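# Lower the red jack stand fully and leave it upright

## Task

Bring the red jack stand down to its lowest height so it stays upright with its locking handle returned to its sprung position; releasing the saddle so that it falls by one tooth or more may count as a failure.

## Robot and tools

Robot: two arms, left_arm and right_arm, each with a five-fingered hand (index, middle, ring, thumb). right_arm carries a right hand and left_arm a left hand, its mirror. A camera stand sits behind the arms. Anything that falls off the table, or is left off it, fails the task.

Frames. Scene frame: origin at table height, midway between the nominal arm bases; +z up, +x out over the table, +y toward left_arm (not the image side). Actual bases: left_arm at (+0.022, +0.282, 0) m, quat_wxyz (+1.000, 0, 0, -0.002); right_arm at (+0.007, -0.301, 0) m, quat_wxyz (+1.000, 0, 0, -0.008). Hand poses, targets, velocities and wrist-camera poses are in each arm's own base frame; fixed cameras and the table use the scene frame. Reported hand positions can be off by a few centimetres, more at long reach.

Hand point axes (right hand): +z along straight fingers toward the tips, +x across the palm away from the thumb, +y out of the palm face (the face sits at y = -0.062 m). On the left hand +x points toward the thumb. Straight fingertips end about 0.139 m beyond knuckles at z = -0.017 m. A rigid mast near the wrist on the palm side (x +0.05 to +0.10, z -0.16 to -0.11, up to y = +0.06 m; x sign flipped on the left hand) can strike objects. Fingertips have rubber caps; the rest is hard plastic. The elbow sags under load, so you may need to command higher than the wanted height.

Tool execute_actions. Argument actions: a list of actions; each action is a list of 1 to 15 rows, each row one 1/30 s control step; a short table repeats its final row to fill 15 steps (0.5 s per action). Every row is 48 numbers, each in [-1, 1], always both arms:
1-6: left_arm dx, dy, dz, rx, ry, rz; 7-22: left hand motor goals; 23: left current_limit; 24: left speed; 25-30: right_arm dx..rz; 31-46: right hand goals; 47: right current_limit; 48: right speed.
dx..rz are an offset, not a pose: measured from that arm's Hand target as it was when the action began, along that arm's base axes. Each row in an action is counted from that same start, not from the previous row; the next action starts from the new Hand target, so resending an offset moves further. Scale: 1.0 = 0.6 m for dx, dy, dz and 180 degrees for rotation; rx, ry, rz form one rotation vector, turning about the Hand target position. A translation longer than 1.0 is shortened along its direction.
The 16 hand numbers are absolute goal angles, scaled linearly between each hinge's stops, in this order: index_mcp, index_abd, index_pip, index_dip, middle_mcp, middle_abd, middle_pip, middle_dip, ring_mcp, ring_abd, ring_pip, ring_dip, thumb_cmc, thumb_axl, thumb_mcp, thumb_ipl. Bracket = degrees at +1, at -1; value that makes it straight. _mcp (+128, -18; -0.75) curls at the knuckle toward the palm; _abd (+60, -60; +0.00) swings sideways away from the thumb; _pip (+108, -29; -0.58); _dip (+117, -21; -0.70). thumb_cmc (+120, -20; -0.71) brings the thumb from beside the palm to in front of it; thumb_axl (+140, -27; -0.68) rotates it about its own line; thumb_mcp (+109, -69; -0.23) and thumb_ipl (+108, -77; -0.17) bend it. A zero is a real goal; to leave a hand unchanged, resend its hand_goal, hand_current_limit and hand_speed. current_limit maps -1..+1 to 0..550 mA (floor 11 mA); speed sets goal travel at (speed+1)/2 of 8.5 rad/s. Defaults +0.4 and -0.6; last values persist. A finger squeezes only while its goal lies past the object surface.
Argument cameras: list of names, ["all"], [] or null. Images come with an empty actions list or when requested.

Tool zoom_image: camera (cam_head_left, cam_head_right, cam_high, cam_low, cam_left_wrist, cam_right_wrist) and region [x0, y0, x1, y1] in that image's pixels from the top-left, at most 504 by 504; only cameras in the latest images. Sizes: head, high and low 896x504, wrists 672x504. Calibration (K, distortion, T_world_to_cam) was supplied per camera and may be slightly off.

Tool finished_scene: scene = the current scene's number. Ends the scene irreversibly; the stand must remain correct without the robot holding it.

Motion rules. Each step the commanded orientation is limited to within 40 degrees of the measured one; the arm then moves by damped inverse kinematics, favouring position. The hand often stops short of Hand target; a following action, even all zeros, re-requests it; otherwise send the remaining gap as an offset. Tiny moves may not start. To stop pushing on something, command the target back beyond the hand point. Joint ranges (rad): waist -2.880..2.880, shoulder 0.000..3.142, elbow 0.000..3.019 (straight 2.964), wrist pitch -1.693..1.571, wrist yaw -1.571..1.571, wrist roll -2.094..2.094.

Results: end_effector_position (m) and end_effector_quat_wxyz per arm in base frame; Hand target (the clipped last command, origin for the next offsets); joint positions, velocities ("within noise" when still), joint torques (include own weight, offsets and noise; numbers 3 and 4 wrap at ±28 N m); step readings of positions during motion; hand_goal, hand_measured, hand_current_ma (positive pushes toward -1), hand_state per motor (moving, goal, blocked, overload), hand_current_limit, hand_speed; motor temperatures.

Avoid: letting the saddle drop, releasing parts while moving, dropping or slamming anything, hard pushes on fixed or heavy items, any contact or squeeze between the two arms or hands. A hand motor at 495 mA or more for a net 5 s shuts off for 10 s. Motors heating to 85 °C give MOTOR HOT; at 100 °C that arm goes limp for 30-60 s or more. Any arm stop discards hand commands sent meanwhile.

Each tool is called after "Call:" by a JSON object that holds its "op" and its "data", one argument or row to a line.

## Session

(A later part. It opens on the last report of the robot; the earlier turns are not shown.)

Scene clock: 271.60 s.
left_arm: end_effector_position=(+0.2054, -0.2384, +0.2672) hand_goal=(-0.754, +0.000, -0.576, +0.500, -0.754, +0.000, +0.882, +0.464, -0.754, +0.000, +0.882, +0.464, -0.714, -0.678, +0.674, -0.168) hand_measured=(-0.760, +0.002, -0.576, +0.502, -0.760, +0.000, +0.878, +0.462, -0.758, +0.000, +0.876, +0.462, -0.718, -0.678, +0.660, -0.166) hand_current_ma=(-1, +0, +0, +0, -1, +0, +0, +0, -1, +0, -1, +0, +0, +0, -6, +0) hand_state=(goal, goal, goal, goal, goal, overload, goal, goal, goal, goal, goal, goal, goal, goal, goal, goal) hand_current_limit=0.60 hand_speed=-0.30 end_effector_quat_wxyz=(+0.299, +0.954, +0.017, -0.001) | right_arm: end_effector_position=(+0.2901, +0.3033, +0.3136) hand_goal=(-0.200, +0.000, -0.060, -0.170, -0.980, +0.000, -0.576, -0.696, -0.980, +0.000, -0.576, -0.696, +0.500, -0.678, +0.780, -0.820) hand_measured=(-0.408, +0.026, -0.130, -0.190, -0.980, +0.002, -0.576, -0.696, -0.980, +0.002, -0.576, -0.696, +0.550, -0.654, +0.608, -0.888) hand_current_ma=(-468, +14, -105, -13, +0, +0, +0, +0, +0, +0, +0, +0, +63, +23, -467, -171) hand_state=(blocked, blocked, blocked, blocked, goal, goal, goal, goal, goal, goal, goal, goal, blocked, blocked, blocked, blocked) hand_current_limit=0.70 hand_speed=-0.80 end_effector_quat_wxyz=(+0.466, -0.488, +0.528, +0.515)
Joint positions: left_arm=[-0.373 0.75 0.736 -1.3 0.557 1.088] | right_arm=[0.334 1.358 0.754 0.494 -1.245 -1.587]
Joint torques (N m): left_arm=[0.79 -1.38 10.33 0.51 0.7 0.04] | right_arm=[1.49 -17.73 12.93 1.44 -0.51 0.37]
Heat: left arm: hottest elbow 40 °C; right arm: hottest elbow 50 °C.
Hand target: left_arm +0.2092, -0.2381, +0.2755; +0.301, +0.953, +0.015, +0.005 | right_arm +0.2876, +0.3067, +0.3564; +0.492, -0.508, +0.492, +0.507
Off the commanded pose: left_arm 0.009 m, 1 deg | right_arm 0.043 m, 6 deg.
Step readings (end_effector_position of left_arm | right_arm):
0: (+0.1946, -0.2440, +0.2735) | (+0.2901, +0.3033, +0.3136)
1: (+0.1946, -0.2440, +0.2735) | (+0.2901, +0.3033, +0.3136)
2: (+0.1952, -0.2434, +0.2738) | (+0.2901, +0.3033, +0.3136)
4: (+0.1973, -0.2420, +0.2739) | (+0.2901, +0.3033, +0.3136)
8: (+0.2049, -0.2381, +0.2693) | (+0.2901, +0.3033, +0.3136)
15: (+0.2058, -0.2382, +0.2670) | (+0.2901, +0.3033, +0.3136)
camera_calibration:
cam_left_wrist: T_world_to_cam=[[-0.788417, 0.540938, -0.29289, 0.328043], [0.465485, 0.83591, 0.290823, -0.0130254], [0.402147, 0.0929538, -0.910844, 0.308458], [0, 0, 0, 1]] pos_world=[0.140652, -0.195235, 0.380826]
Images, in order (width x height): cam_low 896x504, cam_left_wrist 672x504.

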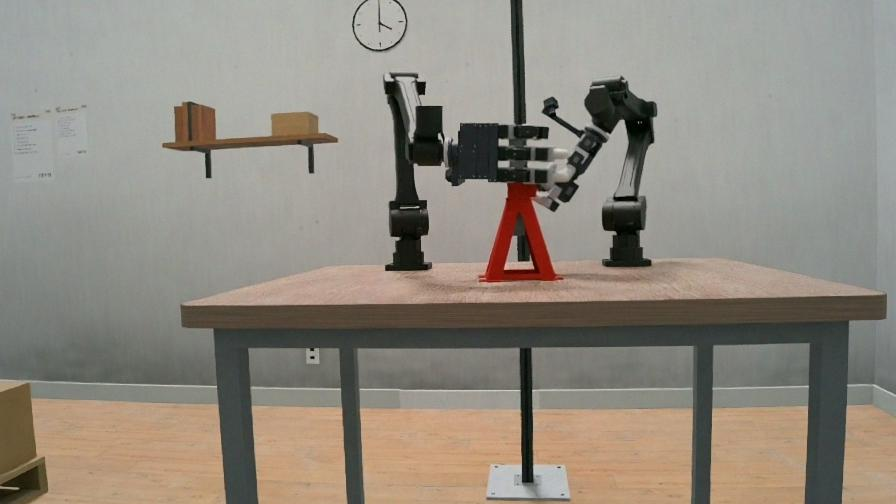

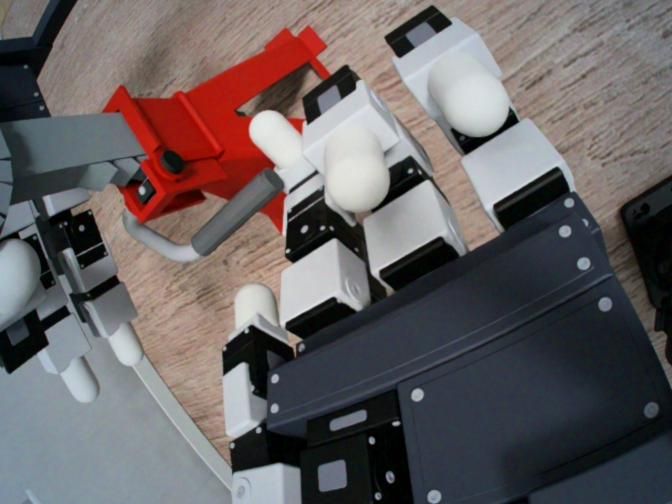

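Call:
{"op": "execute_actions", "data": {
  "actions": [
    [[0.02,0.0,0.0,0,0,0.0,-0.754,0,-0.576,0.5,-0.754,0,0.882,0.464,-0.754,0,0.882,0.464,-0.714,-0.678,0.674,-0.168,0.6,-0.3,0,0,0,0,0,0,-0.2,0,-0.06,-0.17,-0.98,0,-0.576,-0.696,-0.98,0,-0.576,-0.696,0.5,-0.678,0.78,-0.82,0.7,-0.8]]
  ],
  "cameras": ["cam_low","cam_left_wrist"]
}}

Call:
{"op": "zoom_image", "data": {
  "camera": "cam_low",
  "region": [520, 165, 590, 220]
}}

Call:
{"op": "zoom_image", "data": {
  "camera": "cam_left_wrist",
  "region": [180, 80, 370, 270]
}}

Scene clock: 274.07 s.
left_arm: end_effector_position=(+0.2128, -0.2367, +0.2584) hand_goal=(-0.754, +0.000, -0.576, +0.500, -0.754, +0.000, +0.882, +0.464, -0.754, +0.000, +0.882, +0.464, -0.714, -0.678, +0.674, -0.168) hand_measured=(-0.760, +0.002, -0.576, +0.502, -0.760, +0.000, +0.878, +0.462, -0.758, +0.000, +0.876, +0.462, -0.718, -0.678, +0.660, -0.166) hand_current_ma=(-1, +0, +0, +0, -1, +0, +0, +0, -1, +0, -1, +0, +0, +0, -6, +0) hand_state=(goal, goal, goal, goal, goal, overload, goal, goal, goal, goal, goal, goal, goal, goal, goal, goal) hand_current_limit=0.60 hand_speed=-0.30 end_effector_quat_wxyz=(+0.295, +0.955, +0.021, -0.012) | right_arm: end_effector_position=(+0.2901, +0.3033, +0.3136) hand_goal=(-0.200, +0.000, -0.060, -0.170, -0.980, +0.000, -0.576, -0.696, -0.980, +0.000, -0.576, -0.696, +0.500, -0.678, +0.780, -0.820) hand_measured=(-0.408, +0.026, -0.130, -0.190, -0.980, +0.002, -0.576, -0.696, -0.980, +0.002, -0.576, -0.696, +0.550, -0.654, +0.608, -0.888) hand_current_ma=(-468, +14, -105, -13, +0, +0, +0, +0, +0, +0, +0, +0, +63, +23, -467, -171) hand_state=(blocked, blocked, blocked, blocked, goal, goal, goal, goal, goal, goal, goal, goal, blocked, blocked, blocked, blocked) hand_current_limit=0.70 hand_speed=-0.80 end_effector_quat_wxyz=(+0.466, -0.488, +0.528, +0.515)
Joint positions: left_arm=[-0.351 0.788 0.736 -1.3 0.562 1.113] | right_arm=[0.334 1.358 0.754 0.494 -1.245 -1.587]
Joint torques (N m): left_arm=[0.73 -1.85 11.44 0.76 0.71 0.02] | right_arm=[1.32 -17.67 12.7 1.43 -0.51 0.32]
Heat: left arm: hottest elbow 40 °C; right arm: hottest elbow 51 °C.
Hand target: left_arm +0.2212, -0.2380, +0.2756; +0.301, +0.953, +0.015, +0.005 | right_arm +0.2876, +0.3067, +0.3564; +0.492, -0.508, +0.492, +0.507
Off the commanded pose: left_arm 0.019 m, 2 deg | right_arm 0.043 m, 6 deg.
Step readings (end_effector_position of left_arm | right_arm):
0: (+0.2053, -0.2384, +0.2672) | (+0.2901, +0.3033, +0.3136)
1: (+0.2053, -0.2384, +0.2672) | (+0.2901, +0.3033, +0.3136)
2: (+0.2057, -0.2382, +0.2671) | (+0.2901, +0.3033, +0.3136)
4: (+0.2072, -0.2379, +0.2657) | (+0.2901, +0.3033, +0.3136)
8: (+0.2120, -0.2368, +0.2598) | (+0.2901, +0.3033, +0.3136)
15: (+0.2129, -0.2366, +0.2584) | (+0.2901, +0.3033, +0.3136)
camera_calibration:
cam_left_wrist: T_world_to_cam=[[-0.795114, 0.543354, -0.269371, 0.326365], [0.472175, 0.833378, 0.287285, -0.0164213], [0.380585, 0.101234, -0.919188, 0.306107], [0, 0, 0, 1]] pos_world=[0.150751, -0.194635, 0.374001]
Images, in order (width x height): cam_low 896x504, cam_left_wrist 672x504.

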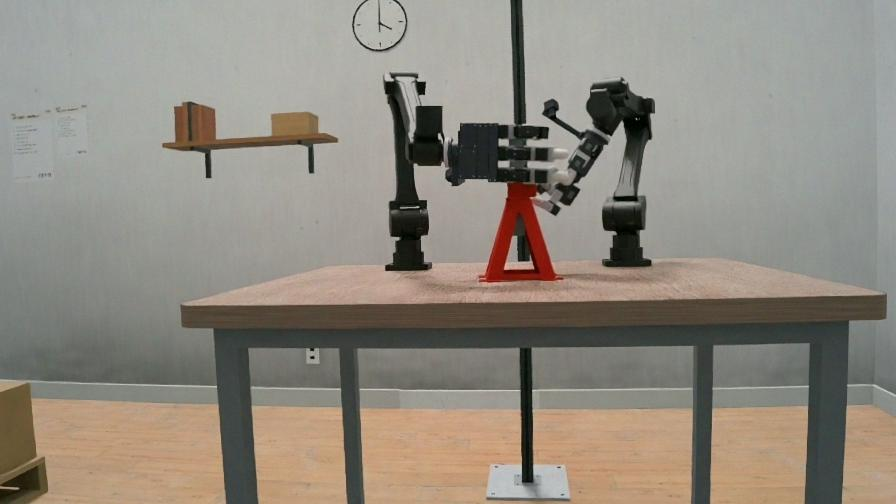

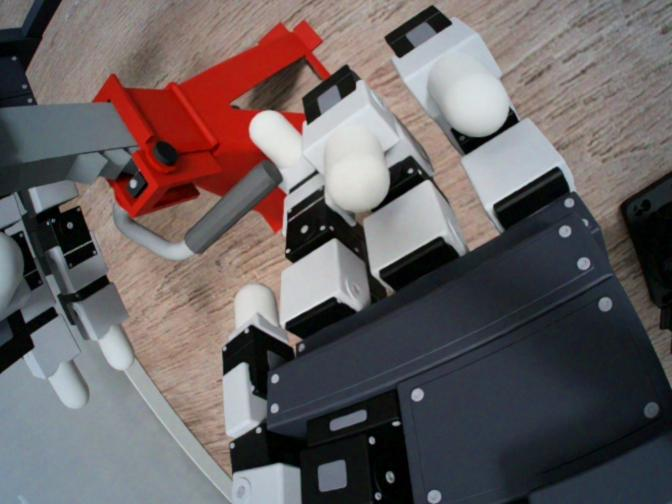

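Scaled by 7.200 from the camera's 896x504 image, which has a finer 1280x720 frame.

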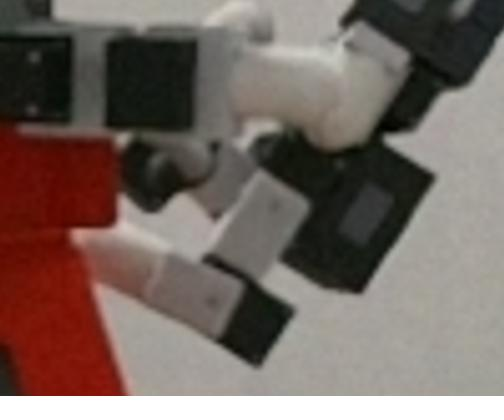

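Scaled by 2.653 from the camera's 672x504 image, which has a finer 960x720 frame.

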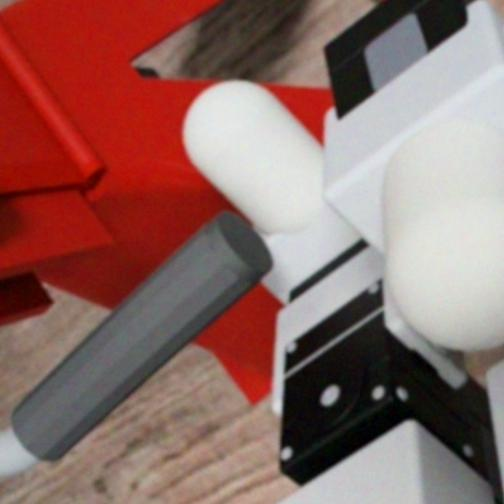

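Call:
{"op": "execute_actions", "data": {
  "actions": [
    [[0.02,0.0,0.012,0,0,-0.005,-0.754,0,-0.576,0.5,-0.754,0,0.882,0.464,-0.754,0,0.882,0.464,-0.714,-0.678,0.674,-0.168,0.6,-0.3,0,0,0,0,0,0,-0.2,0,-0.06,-0.17,-0.98,0,-0.576,-0.696,-0.98,0,-0.576,-0.696,0.5,-0.678,0.78,-0.82,0.7,-0.8]]
  ],
  "cameras": ["cam_low","cam_left_wrist"]
}}

Call:
{"op": "zoom_image", "data": {
  "camera": "cam_low",
  "region": [520, 165, 590, 220]
}}

Call:
{"op": "zoom_image", "data": {
  "camera": "cam_left_wrist",
  "region": [180, 80, 370, 270]
}}

Scene clock: 276.33 s.
left_arm: end_effector_position=(+0.2219, -0.2360, +0.2573) hand_goal=(-0.754, +0.000, -0.576, +0.500, -0.754, +0.000, +0.882, +0.464, -0.754, +0.000, +0.882, +0.464, -0.714, -0.678, +0.674, -0.168) hand_measured=(-0.760, +0.002, -0.576, +0.502, -0.760, +0.000, +0.878, +0.462, -0.758, +0.000, +0.876, +0.462, -0.718, -0.678, +0.660, -0.166) hand_current_ma=(-1, +0, +0, +0, -1, +0, +0, +0, -1, +0, -1, +0, +0, +0, -6, +0) hand_state=(goal, goal, goal, goal, goal, overload, goal, goal, goal, goal, goal, goal, goal, goal, goal, goal) hand_current_limit=0.60 hand_speed=-0.30 end_effector_quat_wxyz=(+0.294, +0.956, +0.015, -0.018) | right_arm: end_effector_position=(+0.2901, +0.3033, +0.3136) hand_goal=(-0.200, +0.000, -0.060, -0.170, -0.980, +0.000, -0.576, -0.696, -0.980, +0.000, -0.576, -0.696, +0.500, -0.678, +0.780, -0.820) hand_measured=(-0.408, +0.026, -0.130, -0.190, -0.980, +0.002, -0.576, -0.696, -0.980, +0.002, -0.576, -0.696, +0.550, -0.654, +0.608, -0.888) hand_current_ma=(-468, +14, -105, -13, +0, +0, +0, +0, +0, +0, +0, +0, +63, +23, -467, -171) hand_state=(blocked, blocked, blocked, blocked, goal, goal, goal, goal, goal, goal, goal, goal, blocked, blocked, blocked, blocked) hand_current_limit=0.70 hand_speed=-0.80 end_effector_quat_wxyz=(+0.466, -0.488, +0.528, +0.515)
Joint positions: left_arm=[-0.327 0.833 0.756 -1.307 0.571 1.159] | right_arm=[0.334 1.358 0.754 0.494 -1.245 -1.587]
Joint torques (N m): left_arm=[0.73 -2.2 12.88 0.29 0.73 0.06] | right_arm=[1.61 -18.32 12.56 1.44 -0.5 0.38]
Heat: left arm: hottest elbow 40 °C; right arm: hottest elbow 51 °C.
Hand target: left_arm +0.2332, -0.2380, +0.2827; +0.301, +0.953, +0.007, +0.002 | right_arm +0.2876, +0.3067, +0.3564; +0.492, -0.508, +0.492, +0.507
Off the commanded pose: left_arm 0.028 m, 3 deg | right_arm 0.043 m, 6 deg.
Step readings (end_effector_position of left_arm | right_arm):
0: (+0.2127, -0.2367, +0.2584) | (+0.2901, +0.3033, +0.3136)
1: (+0.2127, -0.2367, +0.2584) | (+0.2901, +0.3033, +0.3136)
2: (+0.2129, -0.2366, +0.2584) | (+0.2901, +0.3033, +0.3136)
4: (+0.2146, -0.2363, +0.2574) | (+0.2901, +0.3033, +0.3136)
8: (+0.2208, -0.2355, +0.2552) | (+0.2901, +0.3033, +0.3136)
15: (+0.2222, -0.2359, +0.2570) | (+0.2901, +0.3033, +0.3136)
camera_calibration:
cam_left_wrist: T_world_to_cam=[[-0.788864, 0.555875, -0.262099, 0.332576], [0.487321, 0.825638, 0.284324, -0.0254349], [0.374448, 0.0965667, -0.922206, 0.302565], [0, 0, 0, 1]] pos_world=[0.161457, -0.193088, 0.373427]
Images, in order (width x height): cam_low 896x504, cam_left_wrist 672x504.

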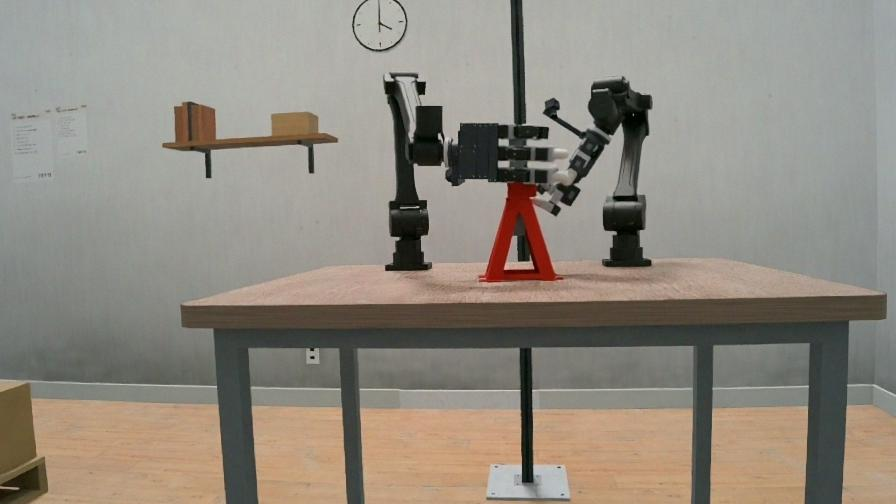

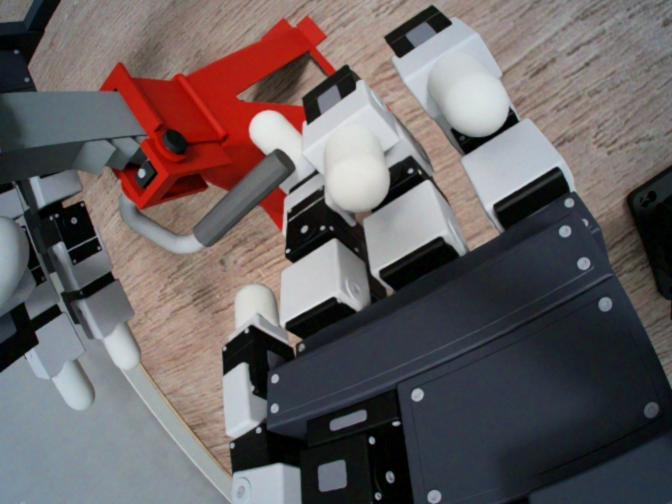

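Scaled by 7.200 from the camera's 896x504 image, which has a finer 1280x720 frame.

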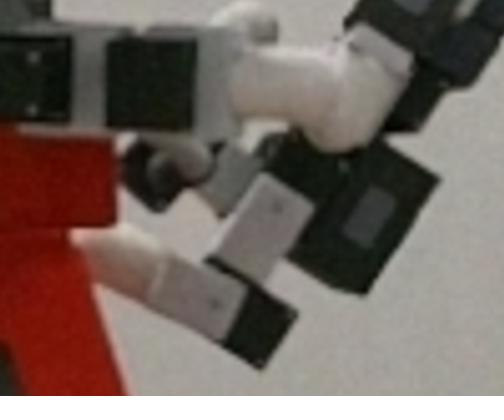

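Scaled by 2.653 from the camera's 672x504 image, which has a finer 960x720 frame.

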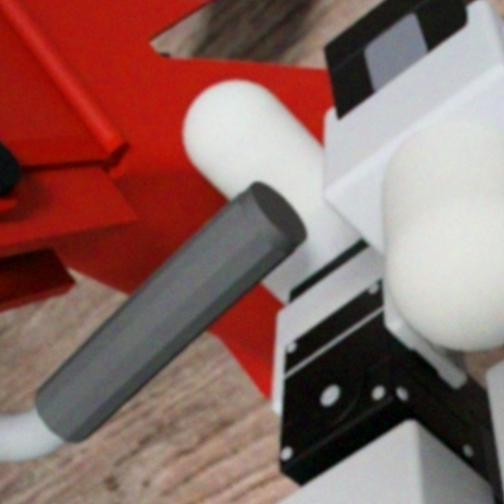

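Call:
{"op": "zoom_image", "data": {
  "camera": "cam_low",
  "region": [530, 175, 570, 205]
}}

Call:
{"op": "execute_actions", "data": {
  "actions": [
    [[0.0,0.0,0.0,0,0,0,-0.754,0,-0.576,0.5,-0.754,0,0.882,0.464,-0.754,0,0.882,0.464,-0.714,-0.678,0.674,-0.168,0.6,-0.3,0,0,0,0,0,0,-0.2,0,-0.06,-0.17,-0.98,0,-0.576,-0.696,-0.98,0,-0.576,-0.696,0.5,-0.678,0.78,-0.82,0.7,-0.8]]
  ],
  "cameras": ["cam_high","cam_head_right","cam_head_left"]
}}

Call:
{"op": "zoom_image", "data": {
  "camera": "cam_head_left",
  "region": [400, 200, 520, 320]
}}

Call:
{"op": "zoom_image", "data": {
  "camera": "cam_head_right",
  "region": [400, 200, 500, 300]
}}

Scaled by 12.600 from the camera's 896x504 image, which has a finer 1280x720 frame.

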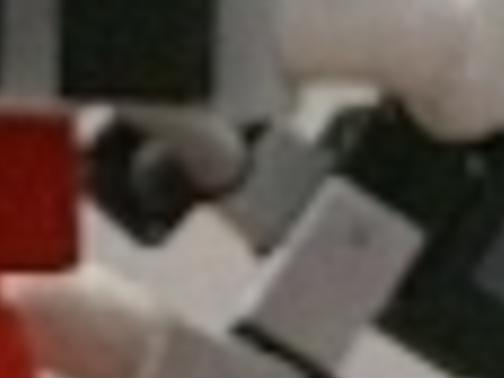

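Scene clock: 279.90 s.
left_arm: end_effector_position=(+0.2218, -0.2360, +0.2573) hand_goal=(-0.754, +0.000, -0.576, +0.500, -0.754, +0.000, +0.882, +0.464, -0.754, +0.000, +0.882, +0.464, -0.714, -0.678, +0.674, -0.168) hand_measured=(-0.760, +0.002, -0.576, +0.502, -0.760, +0.000, +0.878, +0.462, -0.758, +0.000, +0.876, +0.462, -0.718, -0.678, +0.660, -0.166) hand_current_ma=(-1, +0, +0, +0, -1, +0, +0, +0, -1, +0, -1, +0, +0, +0, -6, +0) hand_state=(goal, goal, goal, goal, goal, overload, goal, goal, goal, goal, goal, goal, goal, goal, goal, goal) hand_current_limit=0.60 hand_speed=-0.30 end_effector_quat_wxyz=(+0.294, +0.956, +0.014, -0.018) | right_arm: end_effector_position=(+0.2901, +0.3033, +0.3136) hand_goal=(-0.200, +0.000, -0.060, -0.170, -0.980, +0.000, -0.576, -0.696, -0.980, +0.000, -0.576, -0.696, +0.500, -0.678, +0.780, -0.820) hand_measured=(-0.408, +0.026, -0.130, -0.190, -0.980, +0.002, -0.576, -0.696, -0.980, +0.002, -0.576, -0.696, +0.550, -0.654, +0.608, -0.888) hand_current_ma=(-468, +14, -105, -13, +0, +0, +0, +0, +0, +0, +0, +0, +63, +23, -468, -171) hand_state=(blocked, blocked, blocked, blocked, goal, goal, goal, goal, goal, goal, goal, goal, blocked, blocked, blocked, blocked) hand_current_limit=0.70 hand_speed=-0.80 end_effector_quat_wxyz=(+0.466, -0.488, +0.528, +0.515)
Joint positions: left_arm=[-0.327 0.833 0.756 -1.307 0.571 1.159] | right_arm=[0.334 1.358 0.754 0.494 -1.245 -1.587]
Joint torques (N m): left_arm=[0.79 -2.2 12.88 0.29 0.73 0.05] | right_arm=[1.55 -18.26 12.75 1.33 -0.54 0.41]
Heat: left arm: hottest elbow 40 °C; right arm: hottest elbow 51 °C.
Hand target: left_arm +0.2332, -0.2380, +0.2827; +0.301, +0.953, +0.007, +0.002 | right_arm +0.2876, +0.3067, +0.3564; +0.492, -0.508, +0.492, +0.507
Off the commanded pose: left_arm 0.028 m, 3 deg | right_arm 0.043 m, 6 deg.
Step readings (end_effector_position of left_arm | right_arm):
0: (+0.2218, -0.2360, +0.2573) | (+0.2901, +0.3033, +0.3136)
1: (+0.2218, -0.2360, +0.2573) | (+0.2901, +0.3033, +0.3136)
2: (+0.2218, -0.2360, +0.2573) | (+0.2901, +0.3033, +0.3136)
4: (+0.2218, -0.2360, +0.2573) | (+0.2901, +0.3033, +0.3136)
8: (+0.2218, -0.2360, +0.2573) | (+0.2901, +0.3033, +0.3136)
15: (+0.2218, -0.2360, +0.2573) | (+0.2901, +0.3033, +0.3136)
Images, in order (width x height): cam_head_left 896x504, cam_head_right 896x504, cam_high 896x504.

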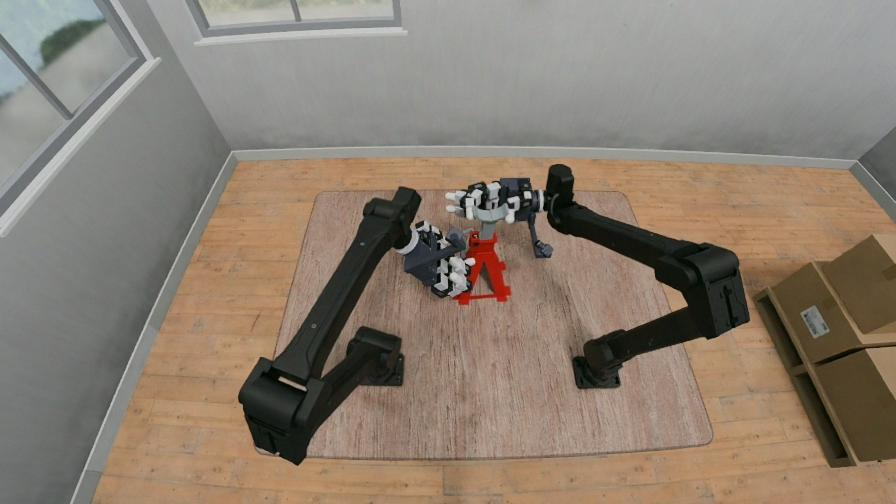

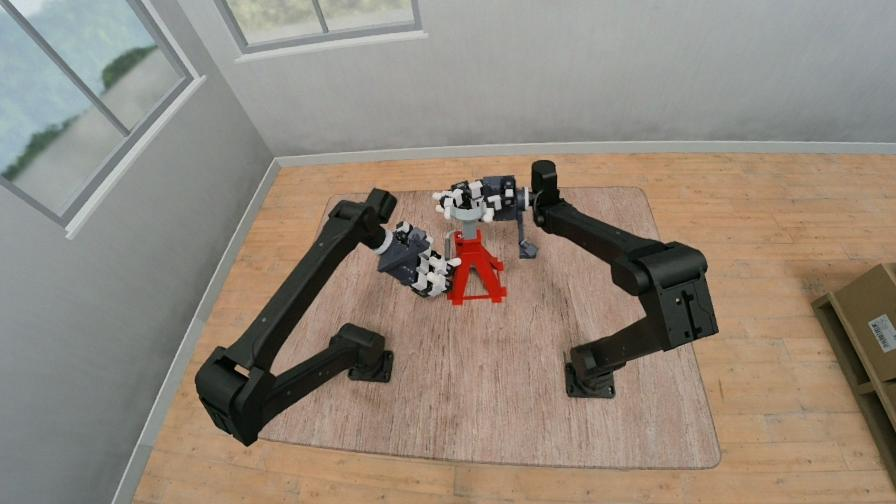

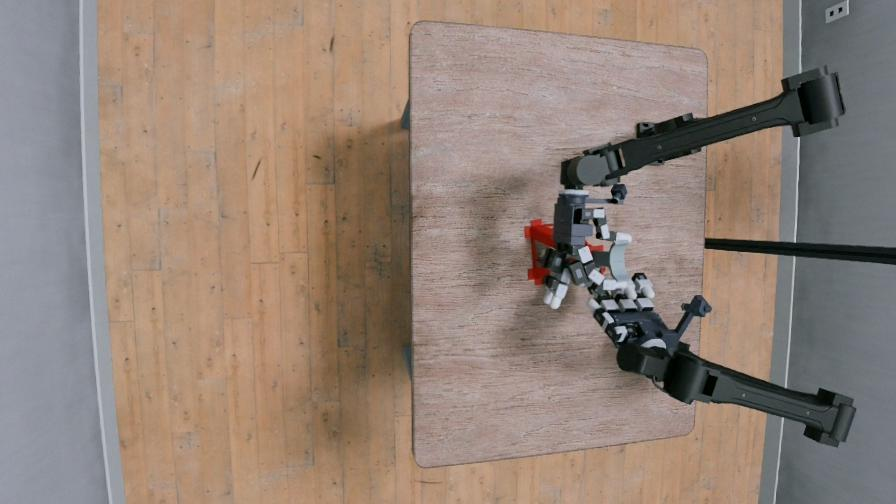

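Scaled by 4.200 from the camera's 896x504 image, which has a finer 1280x720 frame.

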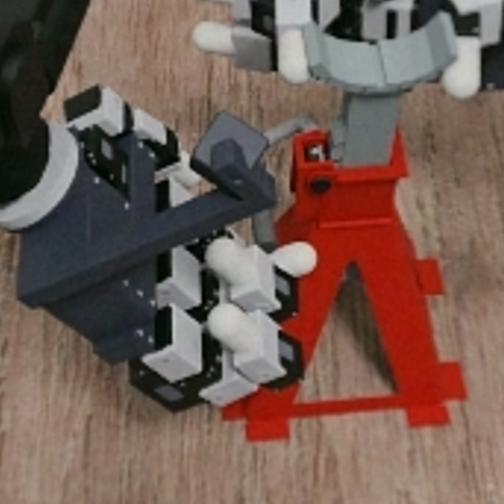

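Scaled by 5.040 from the camera's 896x504 image, which has a finer 1280x720 frame.

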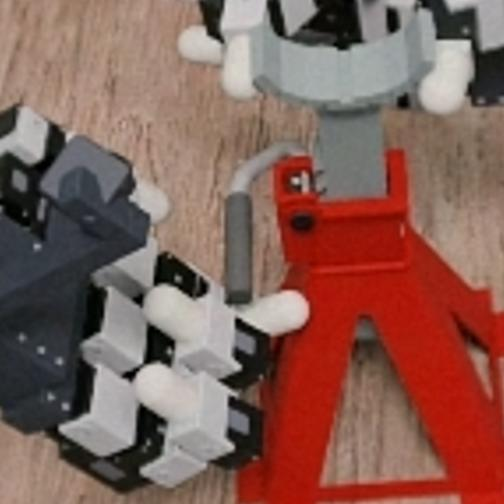

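Call:
{"op": "execute_actions", "data": {
  "actions": [
    [[0.012,-0.01,0.012,0,0,0.0,-0.754,0,-0.576,0.5,-0.754,0,0.882,0.464,-0.754,0,0.882,0.464,-0.714,-0.678,0.674,-0.168,0.6,-0.3,0,0,0,0,0,0,-0.2,0,-0.06,-0.17,-0.98,0,-0.576,-0.696,-0.98,0,-0.576,-0.696,0.5,-0.678,0.78,-0.82,0.7,-0.8]]
  ],
  "cameras": ["cam_low","cam_left_wrist","cam_head_right"]
}}

Call:
{"op": "zoom_image", "data": {
  "camera": "cam_low",
  "region": [520, 165, 590, 220]
}}

Call:
{"op": "zoom_image", "data": {
  "camera": "cam_head_right",
  "region": [420, 210, 480, 270]
}}

Scene clock: 282.57 s.
left_arm: end_effector_position=(+0.2303, -0.2389, +0.2661) hand_goal=(-0.754, +0.000, -0.576, +0.500, -0.754, +0.000, +0.882, +0.464, -0.754, +0.000, +0.882, +0.464, -0.714, -0.678, +0.674, -0.168) hand_measured=(-0.760, +0.002, -0.576, +0.502, -0.760, +0.000, +0.878, +0.462, -0.758, +0.000, +0.876, +0.462, -0.718, -0.678, +0.660, -0.166) hand_current_ma=(-1, +0, +0, +0, -1, +0, +0, +0, -1, +0, -1, +0, +0, +0, -6, +0) hand_state=(goal, goal, goal, goal, goal, overload, goal, goal, goal, goal, goal, goal, goal, goal, goal, goal) hand_current_limit=0.60 hand_speed=-0.30 end_effector_quat_wxyz=(+0.295, +0.955, +0.013, -0.014) | right_arm: end_effector_position=(+0.2901, +0.3033, +0.3136) hand_goal=(-0.200, +0.000, -0.060, -0.170, -0.980, +0.000, -0.576, -0.696, -0.980, +0.000, -0.576, -0.696, +0.500, -0.678, +0.780, -0.820) hand_measured=(-0.408, +0.026, -0.130, -0.190, -0.980, +0.002, -0.576, -0.696, -0.980, +0.002, -0.576, -0.696, +0.550, -0.654, +0.608, -0.888) hand_current_ma=(-468, +14, -105, -13, +0, +0, +0, +0, +0, +0, +0, +0, +63, +23, -467, -171) hand_state=(blocked, blocked, blocked, blocked, goal, goal, goal, goal, goal, goal, goal, goal, blocked, blocked, blocked, blocked) hand_current_limit=0.70 hand_speed=-0.80 end_effector_quat_wxyz=(+0.466, -0.488, +0.528, +0.515)
Joint positions: left_arm=[-0.327 0.855 0.787 -1.308 0.571 1.159] | right_arm=[0.334 1.358 0.754 0.494 -1.245 -1.587]
Joint torques (N m): left_arm=[-0.38 -2.26 12.81 0.43 0.65 -0.1] | right_arm=[1.49 -17.44 12.71 1.57 -0.54 0.34]
Heat: left arm: hottest elbow 40 °C; right arm: hottest elbow 51 °C.
Hand target: left_arm +0.2404, -0.2440, +0.2898; +0.301, +0.954, +0.007, +0.002 | right_arm +0.2876, +0.3067, +0.3564; +0.492, -0.508, +0.492, +0.507
Off the commanded pose: left_arm 0.026 m, 2 deg | right_arm 0.043 m, 6 deg.
Step readings (end_effector_position of left_arm | right_arm):
0: (+0.2218, -0.2360, +0.2573) | (+0.2901, +0.3033, +0.3136)
1: (+0.2218, -0.2360, +0.2573) | (+0.2901, +0.3033, +0.3136)
2: (+0.2220, -0.2361, +0.2576) | (+0.2901, +0.3033, +0.3136)
4: (+0.2237, -0.2366, +0.2594) | (+0.2901, +0.3033, +0.3136)
8: (+0.2286, -0.2383, +0.2647) | (+0.2901, +0.3033, +0.3136)
15: (+0.2302, -0.2388, +0.2663) | (+0.2901, +0.3033, +0.3136)
camera_calibration:
cam_left_wrist: T_world_to_cam=[[-0.786275, 0.55564, -0.270253, 0.344706], [0.485454, 0.826118, 0.286117, -0.0295432], [0.382238, 0.0937709, -0.919294, 0.30457], [0, 0, 0, 1]] pos_world=[0.168958, -0.195686, 0.3816]
Images, in order (width x height): cam_head_right 896x504, cam_low 896x504, cam_left_wrist 672x504.

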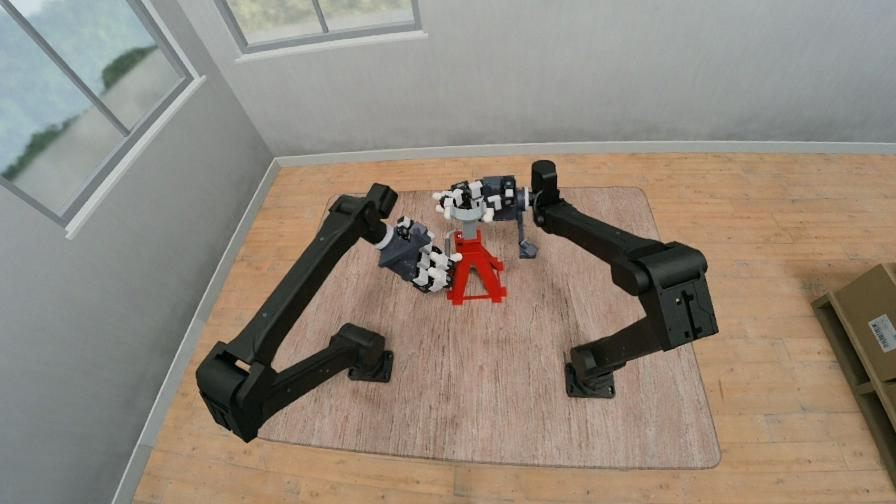

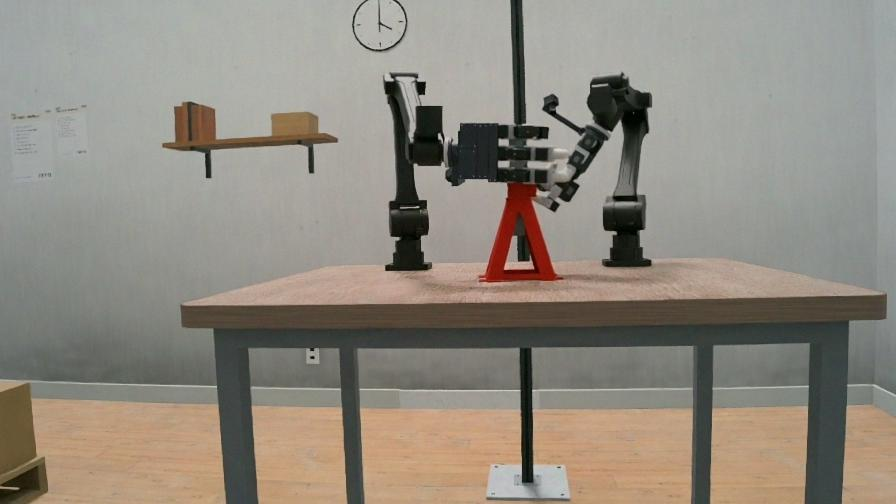

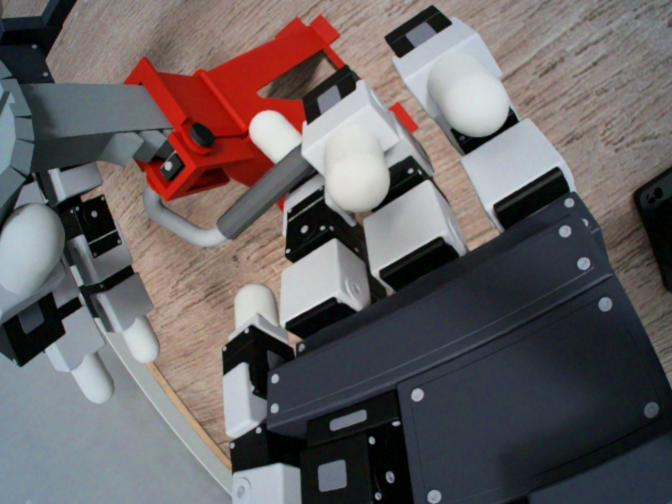

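Scaled by 7.200 from the camera's 896x504 image, which has a finer 1280x720 frame.

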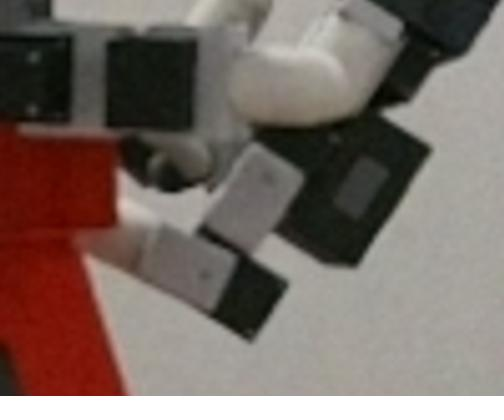

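Scaled by 8.400 from the camera's 896x504 image, which has a finer 1280x720 frame.

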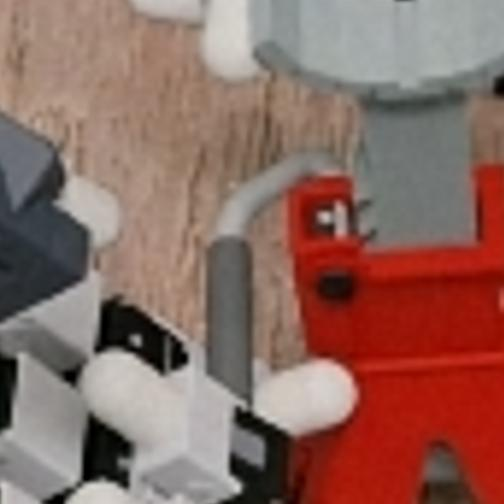

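Call:
{"op": "execute_actions", "data": {
  "actions": [
    [[-0.003,-0.009,0.013,0,0,0.0,-0.754,0,-0.576,0.5,-0.754,0,0.882,0.464,-0.754,0,0.882,0.464,-0.714,-0.678,0.674,-0.168,0.6,-0.3,0,0,0,0,0,0,-0.2,0,-0.06,-0.17,-0.98,0,-0.576,-0.696,-0.98,0,-0.576,-0.696,0.5,-0.678,0.78,-0.82,0.7,-0.8]]
  ],
  "cameras": ["cam_low","cam_left_wrist"]
}}

Call:
{"op": "zoom_image", "data": {
  "camera": "cam_low",
  "region": [520, 165, 590, 220]
}}

Call:
{"op": "zoom_image", "data": {
  "camera": "cam_left_wrist",
  "region": [180, 80, 370, 270]
}}

Scene clock: 285.17 s.
left_arm: end_effector_position=(+0.2300, -0.2435, +0.2722) hand_goal=(-0.754, +0.000, -0.576, +0.500, -0.754, +0.000, +0.882, +0.464, -0.754, +0.000, +0.882, +0.464, -0.714, -0.678, +0.674, -0.168) hand_measured=(-0.764, +0.002, -0.576, +0.502, -0.760, +0.000, +0.878, +0.462, -0.758, +0.000, +0.876, +0.462, -0.718, -0.678, +0.660, -0.166) hand_current_ma=(-2, +0, +0, +0, -1, +0, +0, +0, -1, +0, -1, +0, +0, +0, -6, +0) hand_state=(goal, goal, goal, goal, goal, overload, goal, goal, goal, goal, goal, goal, goal, goal, goal, goal) hand_current_limit=0.60 hand_speed=-0.30 end_effector_quat_wxyz=(+0.295, +0.955, +0.013, -0.015) | right_arm: end_effector_position=(+0.2901, +0.3033, +0.3136) hand_goal=(-0.200, +0.000, -0.060, -0.170, -0.980, +0.000, -0.576, -0.696, -0.980, +0.000, -0.576, -0.696, +0.500, -0.678, +0.780, -0.820) hand_measured=(-0.408, +0.026, -0.130, -0.190, -0.980, +0.002, -0.576, -0.696, -0.980, +0.002, -0.576, -0.696, +0.550, -0.654, +0.608, -0.888) hand_current_ma=(-468, +14, -105, -13, +0, +0, +0, +0, +0, +0, +0, +0, +63, +23, -467, -171) hand_state=(blocked, blocked, blocked, blocked, goal, goal, goal, goal, goal, goal, goal, goal, blocked, blocked, blocked, blocked) hand_current_limit=0.70 hand_speed=-0.80 end_effector_quat_wxyz=(+0.466, -0.488, +0.528, +0.515)
Joint positions: left_arm=[-0.347 0.855 0.803 -1.311 0.567 1.136] | right_arm=[0.334 1.358 0.754 0.494 -1.245 -1.587]
Joint torques (N m): left_arm=[-0.79 -2.67 13.03 0.36 0.58 -0.16] | right_arm=[1.55 -18.08 12.74 1.5 -0.52 0.35]
Heat: left arm: hottest elbow 41 °C; right arm: hottest elbow 51 °C.
Hand target: left_arm +0.2387, -0.2494, +0.2977; +0.301, +0.953, +0.007, +0.002 | right_arm +0.2876, +0.3067, +0.3564; +0.492, -0.508, +0.492, +0.508
Off the commanded pose: left_arm 0.028 m, 2 deg | right_arm 0.043 m, 6 deg.
Step readings (end_effector_position of left_arm | right_arm):
0: (+0.2303, -0.2389, +0.2661) | (+0.2901, +0.3033, +0.3136)
1: (+0.2303, -0.2389, +0.2661) | (+0.2901, +0.3033, +0.3136)
2: (+0.2303, -0.2390, +0.2663) | (+0.2901, +0.3033, +0.3136)
4: (+0.2301, -0.2399, +0.2672) | (+0.2901, +0.3033, +0.3136)
8: (+0.2295, -0.2429, +0.2717) | (+0.2901, +0.3033, +0.3136)
15: (+0.2299, -0.2435, +0.2722) | (+0.2901, +0.3033, +0.3136)
camera_calibration:
cam_left_wrist: T_world_to_cam=[[-0.786364, 0.55556, -0.270157, 0.34861], [0.48547, 0.826183, 0.285903, -0.0272211], [0.382036, 0.0936708, -0.919388, 0.310683], [0, 0, 0, 1]] pos_world=[0.168658, -0.200286, 0.3876]
Images, in order (width x height): cam_low 896x504, cam_left_wrist 672x504.

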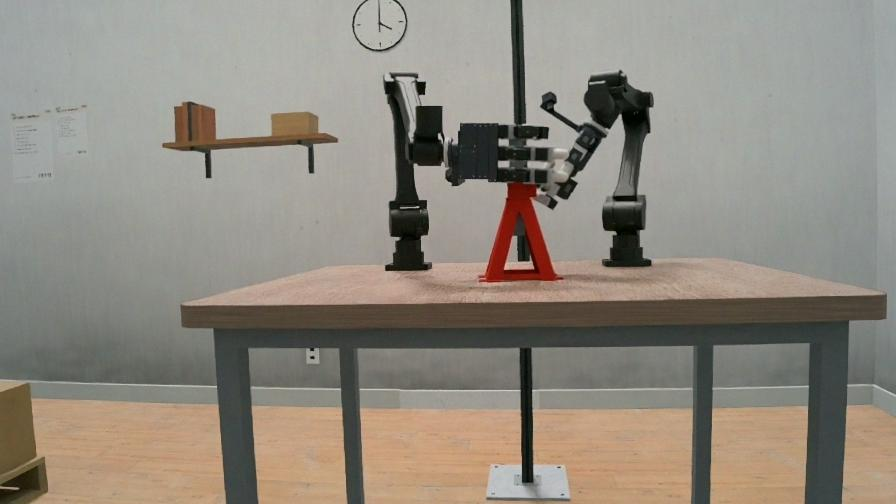

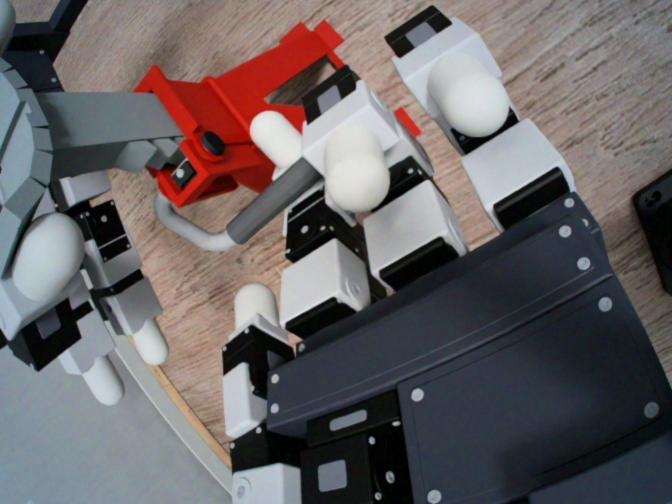

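Scaled by 7.200 from the camera's 896x504 image, which has a finer 1280x720 frame.

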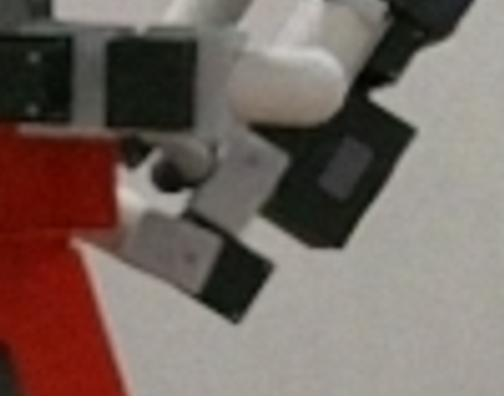

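Scaled by 2.653 from the camera's 672x504 image, which has a finer 960x720 frame.

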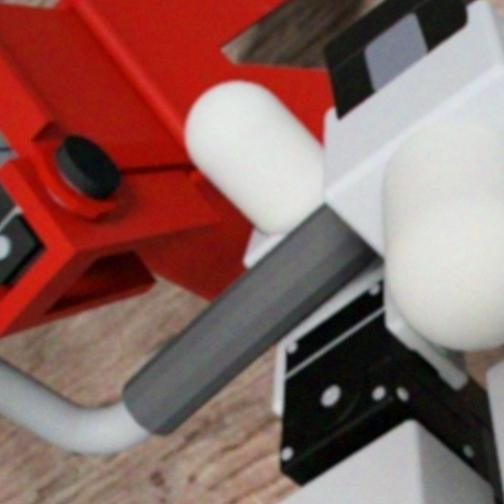

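Call:
{"op": "execute_actions", "data": {
  "actions": [
    [[0.0,-0.002,0.008,0,0,0.0,-0.754,0,-0.576,0.72,-0.754,0,0.882,0.464,-0.754,0,0.882,0.464,-0.714,-0.678,0.674,-0.168,0.6,-0.3,0,0,0,0,0,0,-0.2,0,-0.06,-0.17,-0.98,0,-0.576,-0.696,-0.98,0,-0.576,-0.696,0.5,-0.678,0.78,-0.82,0.7,-0.8]]
  ],
  "cameras": ["cam_low","cam_left_wrist"]
}}

Call:
{"op": "zoom_image", "data": {
  "camera": "cam_low",
  "region": [520, 165, 590, 220]
}}

Call:
{"op": "zoom_image", "data": {
  "camera": "cam_left_wrist",
  "region": [180, 80, 370, 270]
}}

Scene clock: 288.00 s.
left_arm: end_effector_position=(+0.2298, -0.2442, +0.2736) hand_goal=(-0.754, +0.000, -0.576, +0.720, -0.754, +0.000, +0.882, +0.464, -0.754, +0.000, +0.882, +0.464, -0.714, -0.678, +0.674, -0.168) hand_measured=(-0.766, -0.002, -0.578, +0.704, -0.760, +0.000, +0.878, +0.462, -0.758, +0.000, +0.876, +0.462, -0.718, -0.678, +0.660, -0.166) hand_current_ma=(-3, +0, +0, -5, -1, +0, +0, +0, -1, +0, -1, +0, +0, +0, -6, +0) hand_state=(goal, goal, goal, goal, goal, overload, goal, goal, goal, goal, goal, goal, goal, goal, goal, goal) hand_current_limit=0.60 hand_speed=-0.30 end_effector_quat_wxyz=(+0.293, +0.956, +0.016, -0.017) | right_arm: end_effector_position=(+0.2901, +0.3033, +0.3136) hand_goal=(-0.200, +0.000, -0.060, -0.170, -0.980, +0.000, -0.576, -0.696, -0.980, +0.000, -0.576, -0.696, +0.500, -0.678, +0.780, -0.820) hand_measured=(-0.408, +0.026, -0.130, -0.190, -0.980, +0.002, -0.576, -0.696, -0.980, +0.002, -0.576, -0.696, +0.550, -0.654, +0.608, -0.888) hand_current_ma=(-468, +14, -105, -13, +0, +0, +0, +0, +0, +0, +0, +0, +63, +23, -467, -171) hand_state=(blocked, blocked, blocked, blocked, goal, goal, goal, goal, goal, goal, goal, goal, blocked, blocked, blocked, blocked) hand_current_limit=0.70 hand_speed=-0.80 end_effector_quat_wxyz=(+0.466, -0.488, +0.528, +0.515)
Joint positions: left_arm=[-0.352 0.856 0.809 -1.318 0.564 1.126] | right_arm=[0.334 1.358 0.754 0.494 -1.245 -1.587]
Joint torques (N m): left_arm=[-0.79 -2.73 13.45 0.28 0.63 -0.12] | right_arm=[1.67 -18.49 12.7 1.4 -0.51 0.37]
Heat: left arm: hottest elbow 41 °C; right arm: hottest elbow 51 °C.
Hand target: left_arm +0.2386, -0.2506, +0.3024; +0.301, +0.953, +0.007, +0.002 | right_arm +0.2876, +0.3067, +0.3563; +0.492, -0.508, +0.492, +0.508
Off the commanded pose: left_arm 0.031 m, 3 deg | right_arm 0.043 m, 6 deg.
Step readings (end_effector_position of left_arm | right_arm):
0: (+0.2300, -0.2435, +0.2722) | (+0.2901, +0.3033, +0.3136)
1: (+0.2300, -0.2435, +0.2721) | (+0.2901, +0.3033, +0.3136)
2: (+0.2299, -0.2435, +0.2722) | (+0.2901, +0.3033, +0.3136)
4: (+0.2298, -0.2438, +0.2733) | (+0.2901, +0.3033, +0.3136)
8: (+0.2296, -0.2440, +0.2735) | (+0.2901, +0.3033, +0.3136)
15: (+0.2298, -0.2442, +0.2736) | (+0.2901, +0.3033, +0.3136)
camera_calibration:
cam_left_wrist: T_world_to_cam=[[-0.790182, 0.553514, -0.263124, 0.347691], [0.484124, 0.826998, 0.285831, -0.0264886], [0.375814, 0.0984737, -0.921448, 0.315334], [0, 0, 0, 1]] pos_world=[0.169056, -0.201598, 0.389621]
Images, in order (width x height): cam_low 896x504, cam_left_wrist 672x504.

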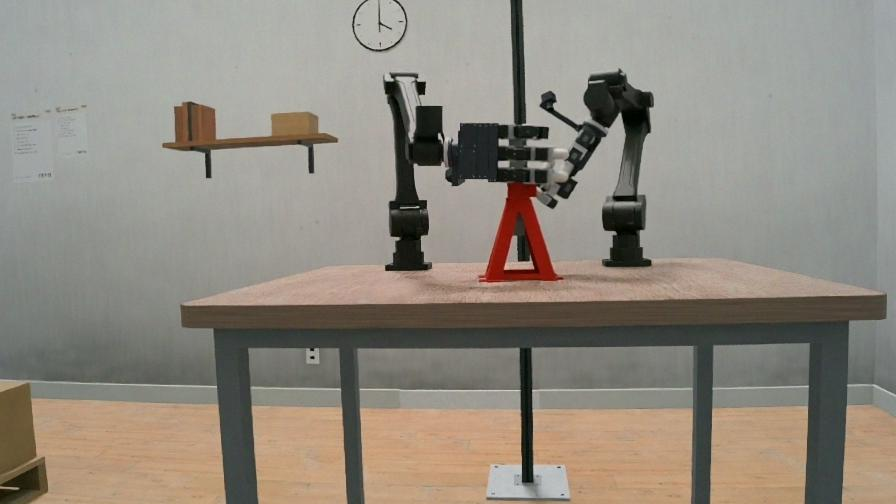

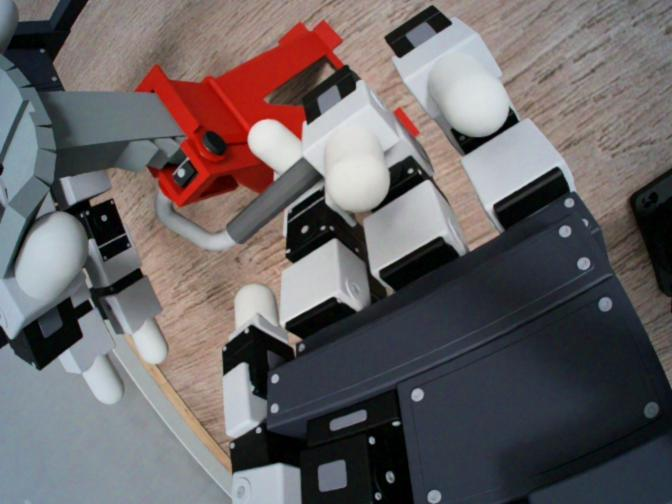

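Scaled by 7.200 from the camera's 896x504 image, which has a finer 1280x720 frame.

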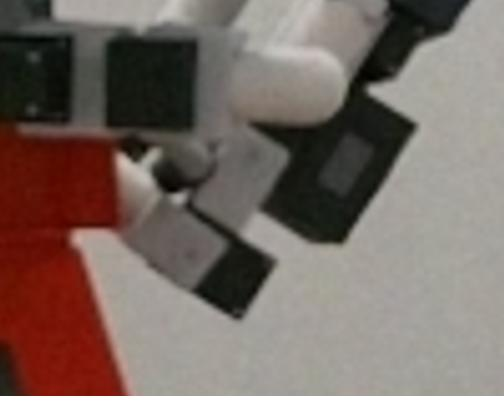

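Scaled by 2.653 from the camera's 672x504 image, which has a finer 960x720 frame.

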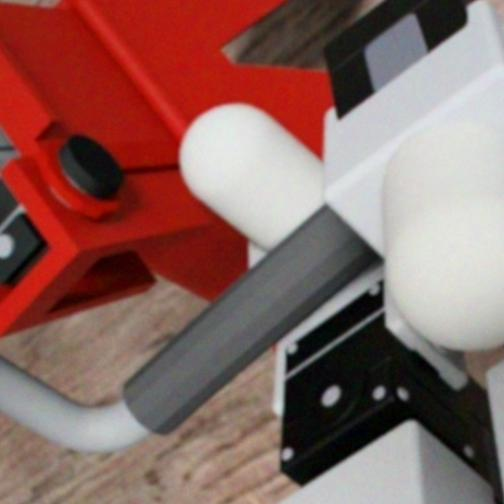

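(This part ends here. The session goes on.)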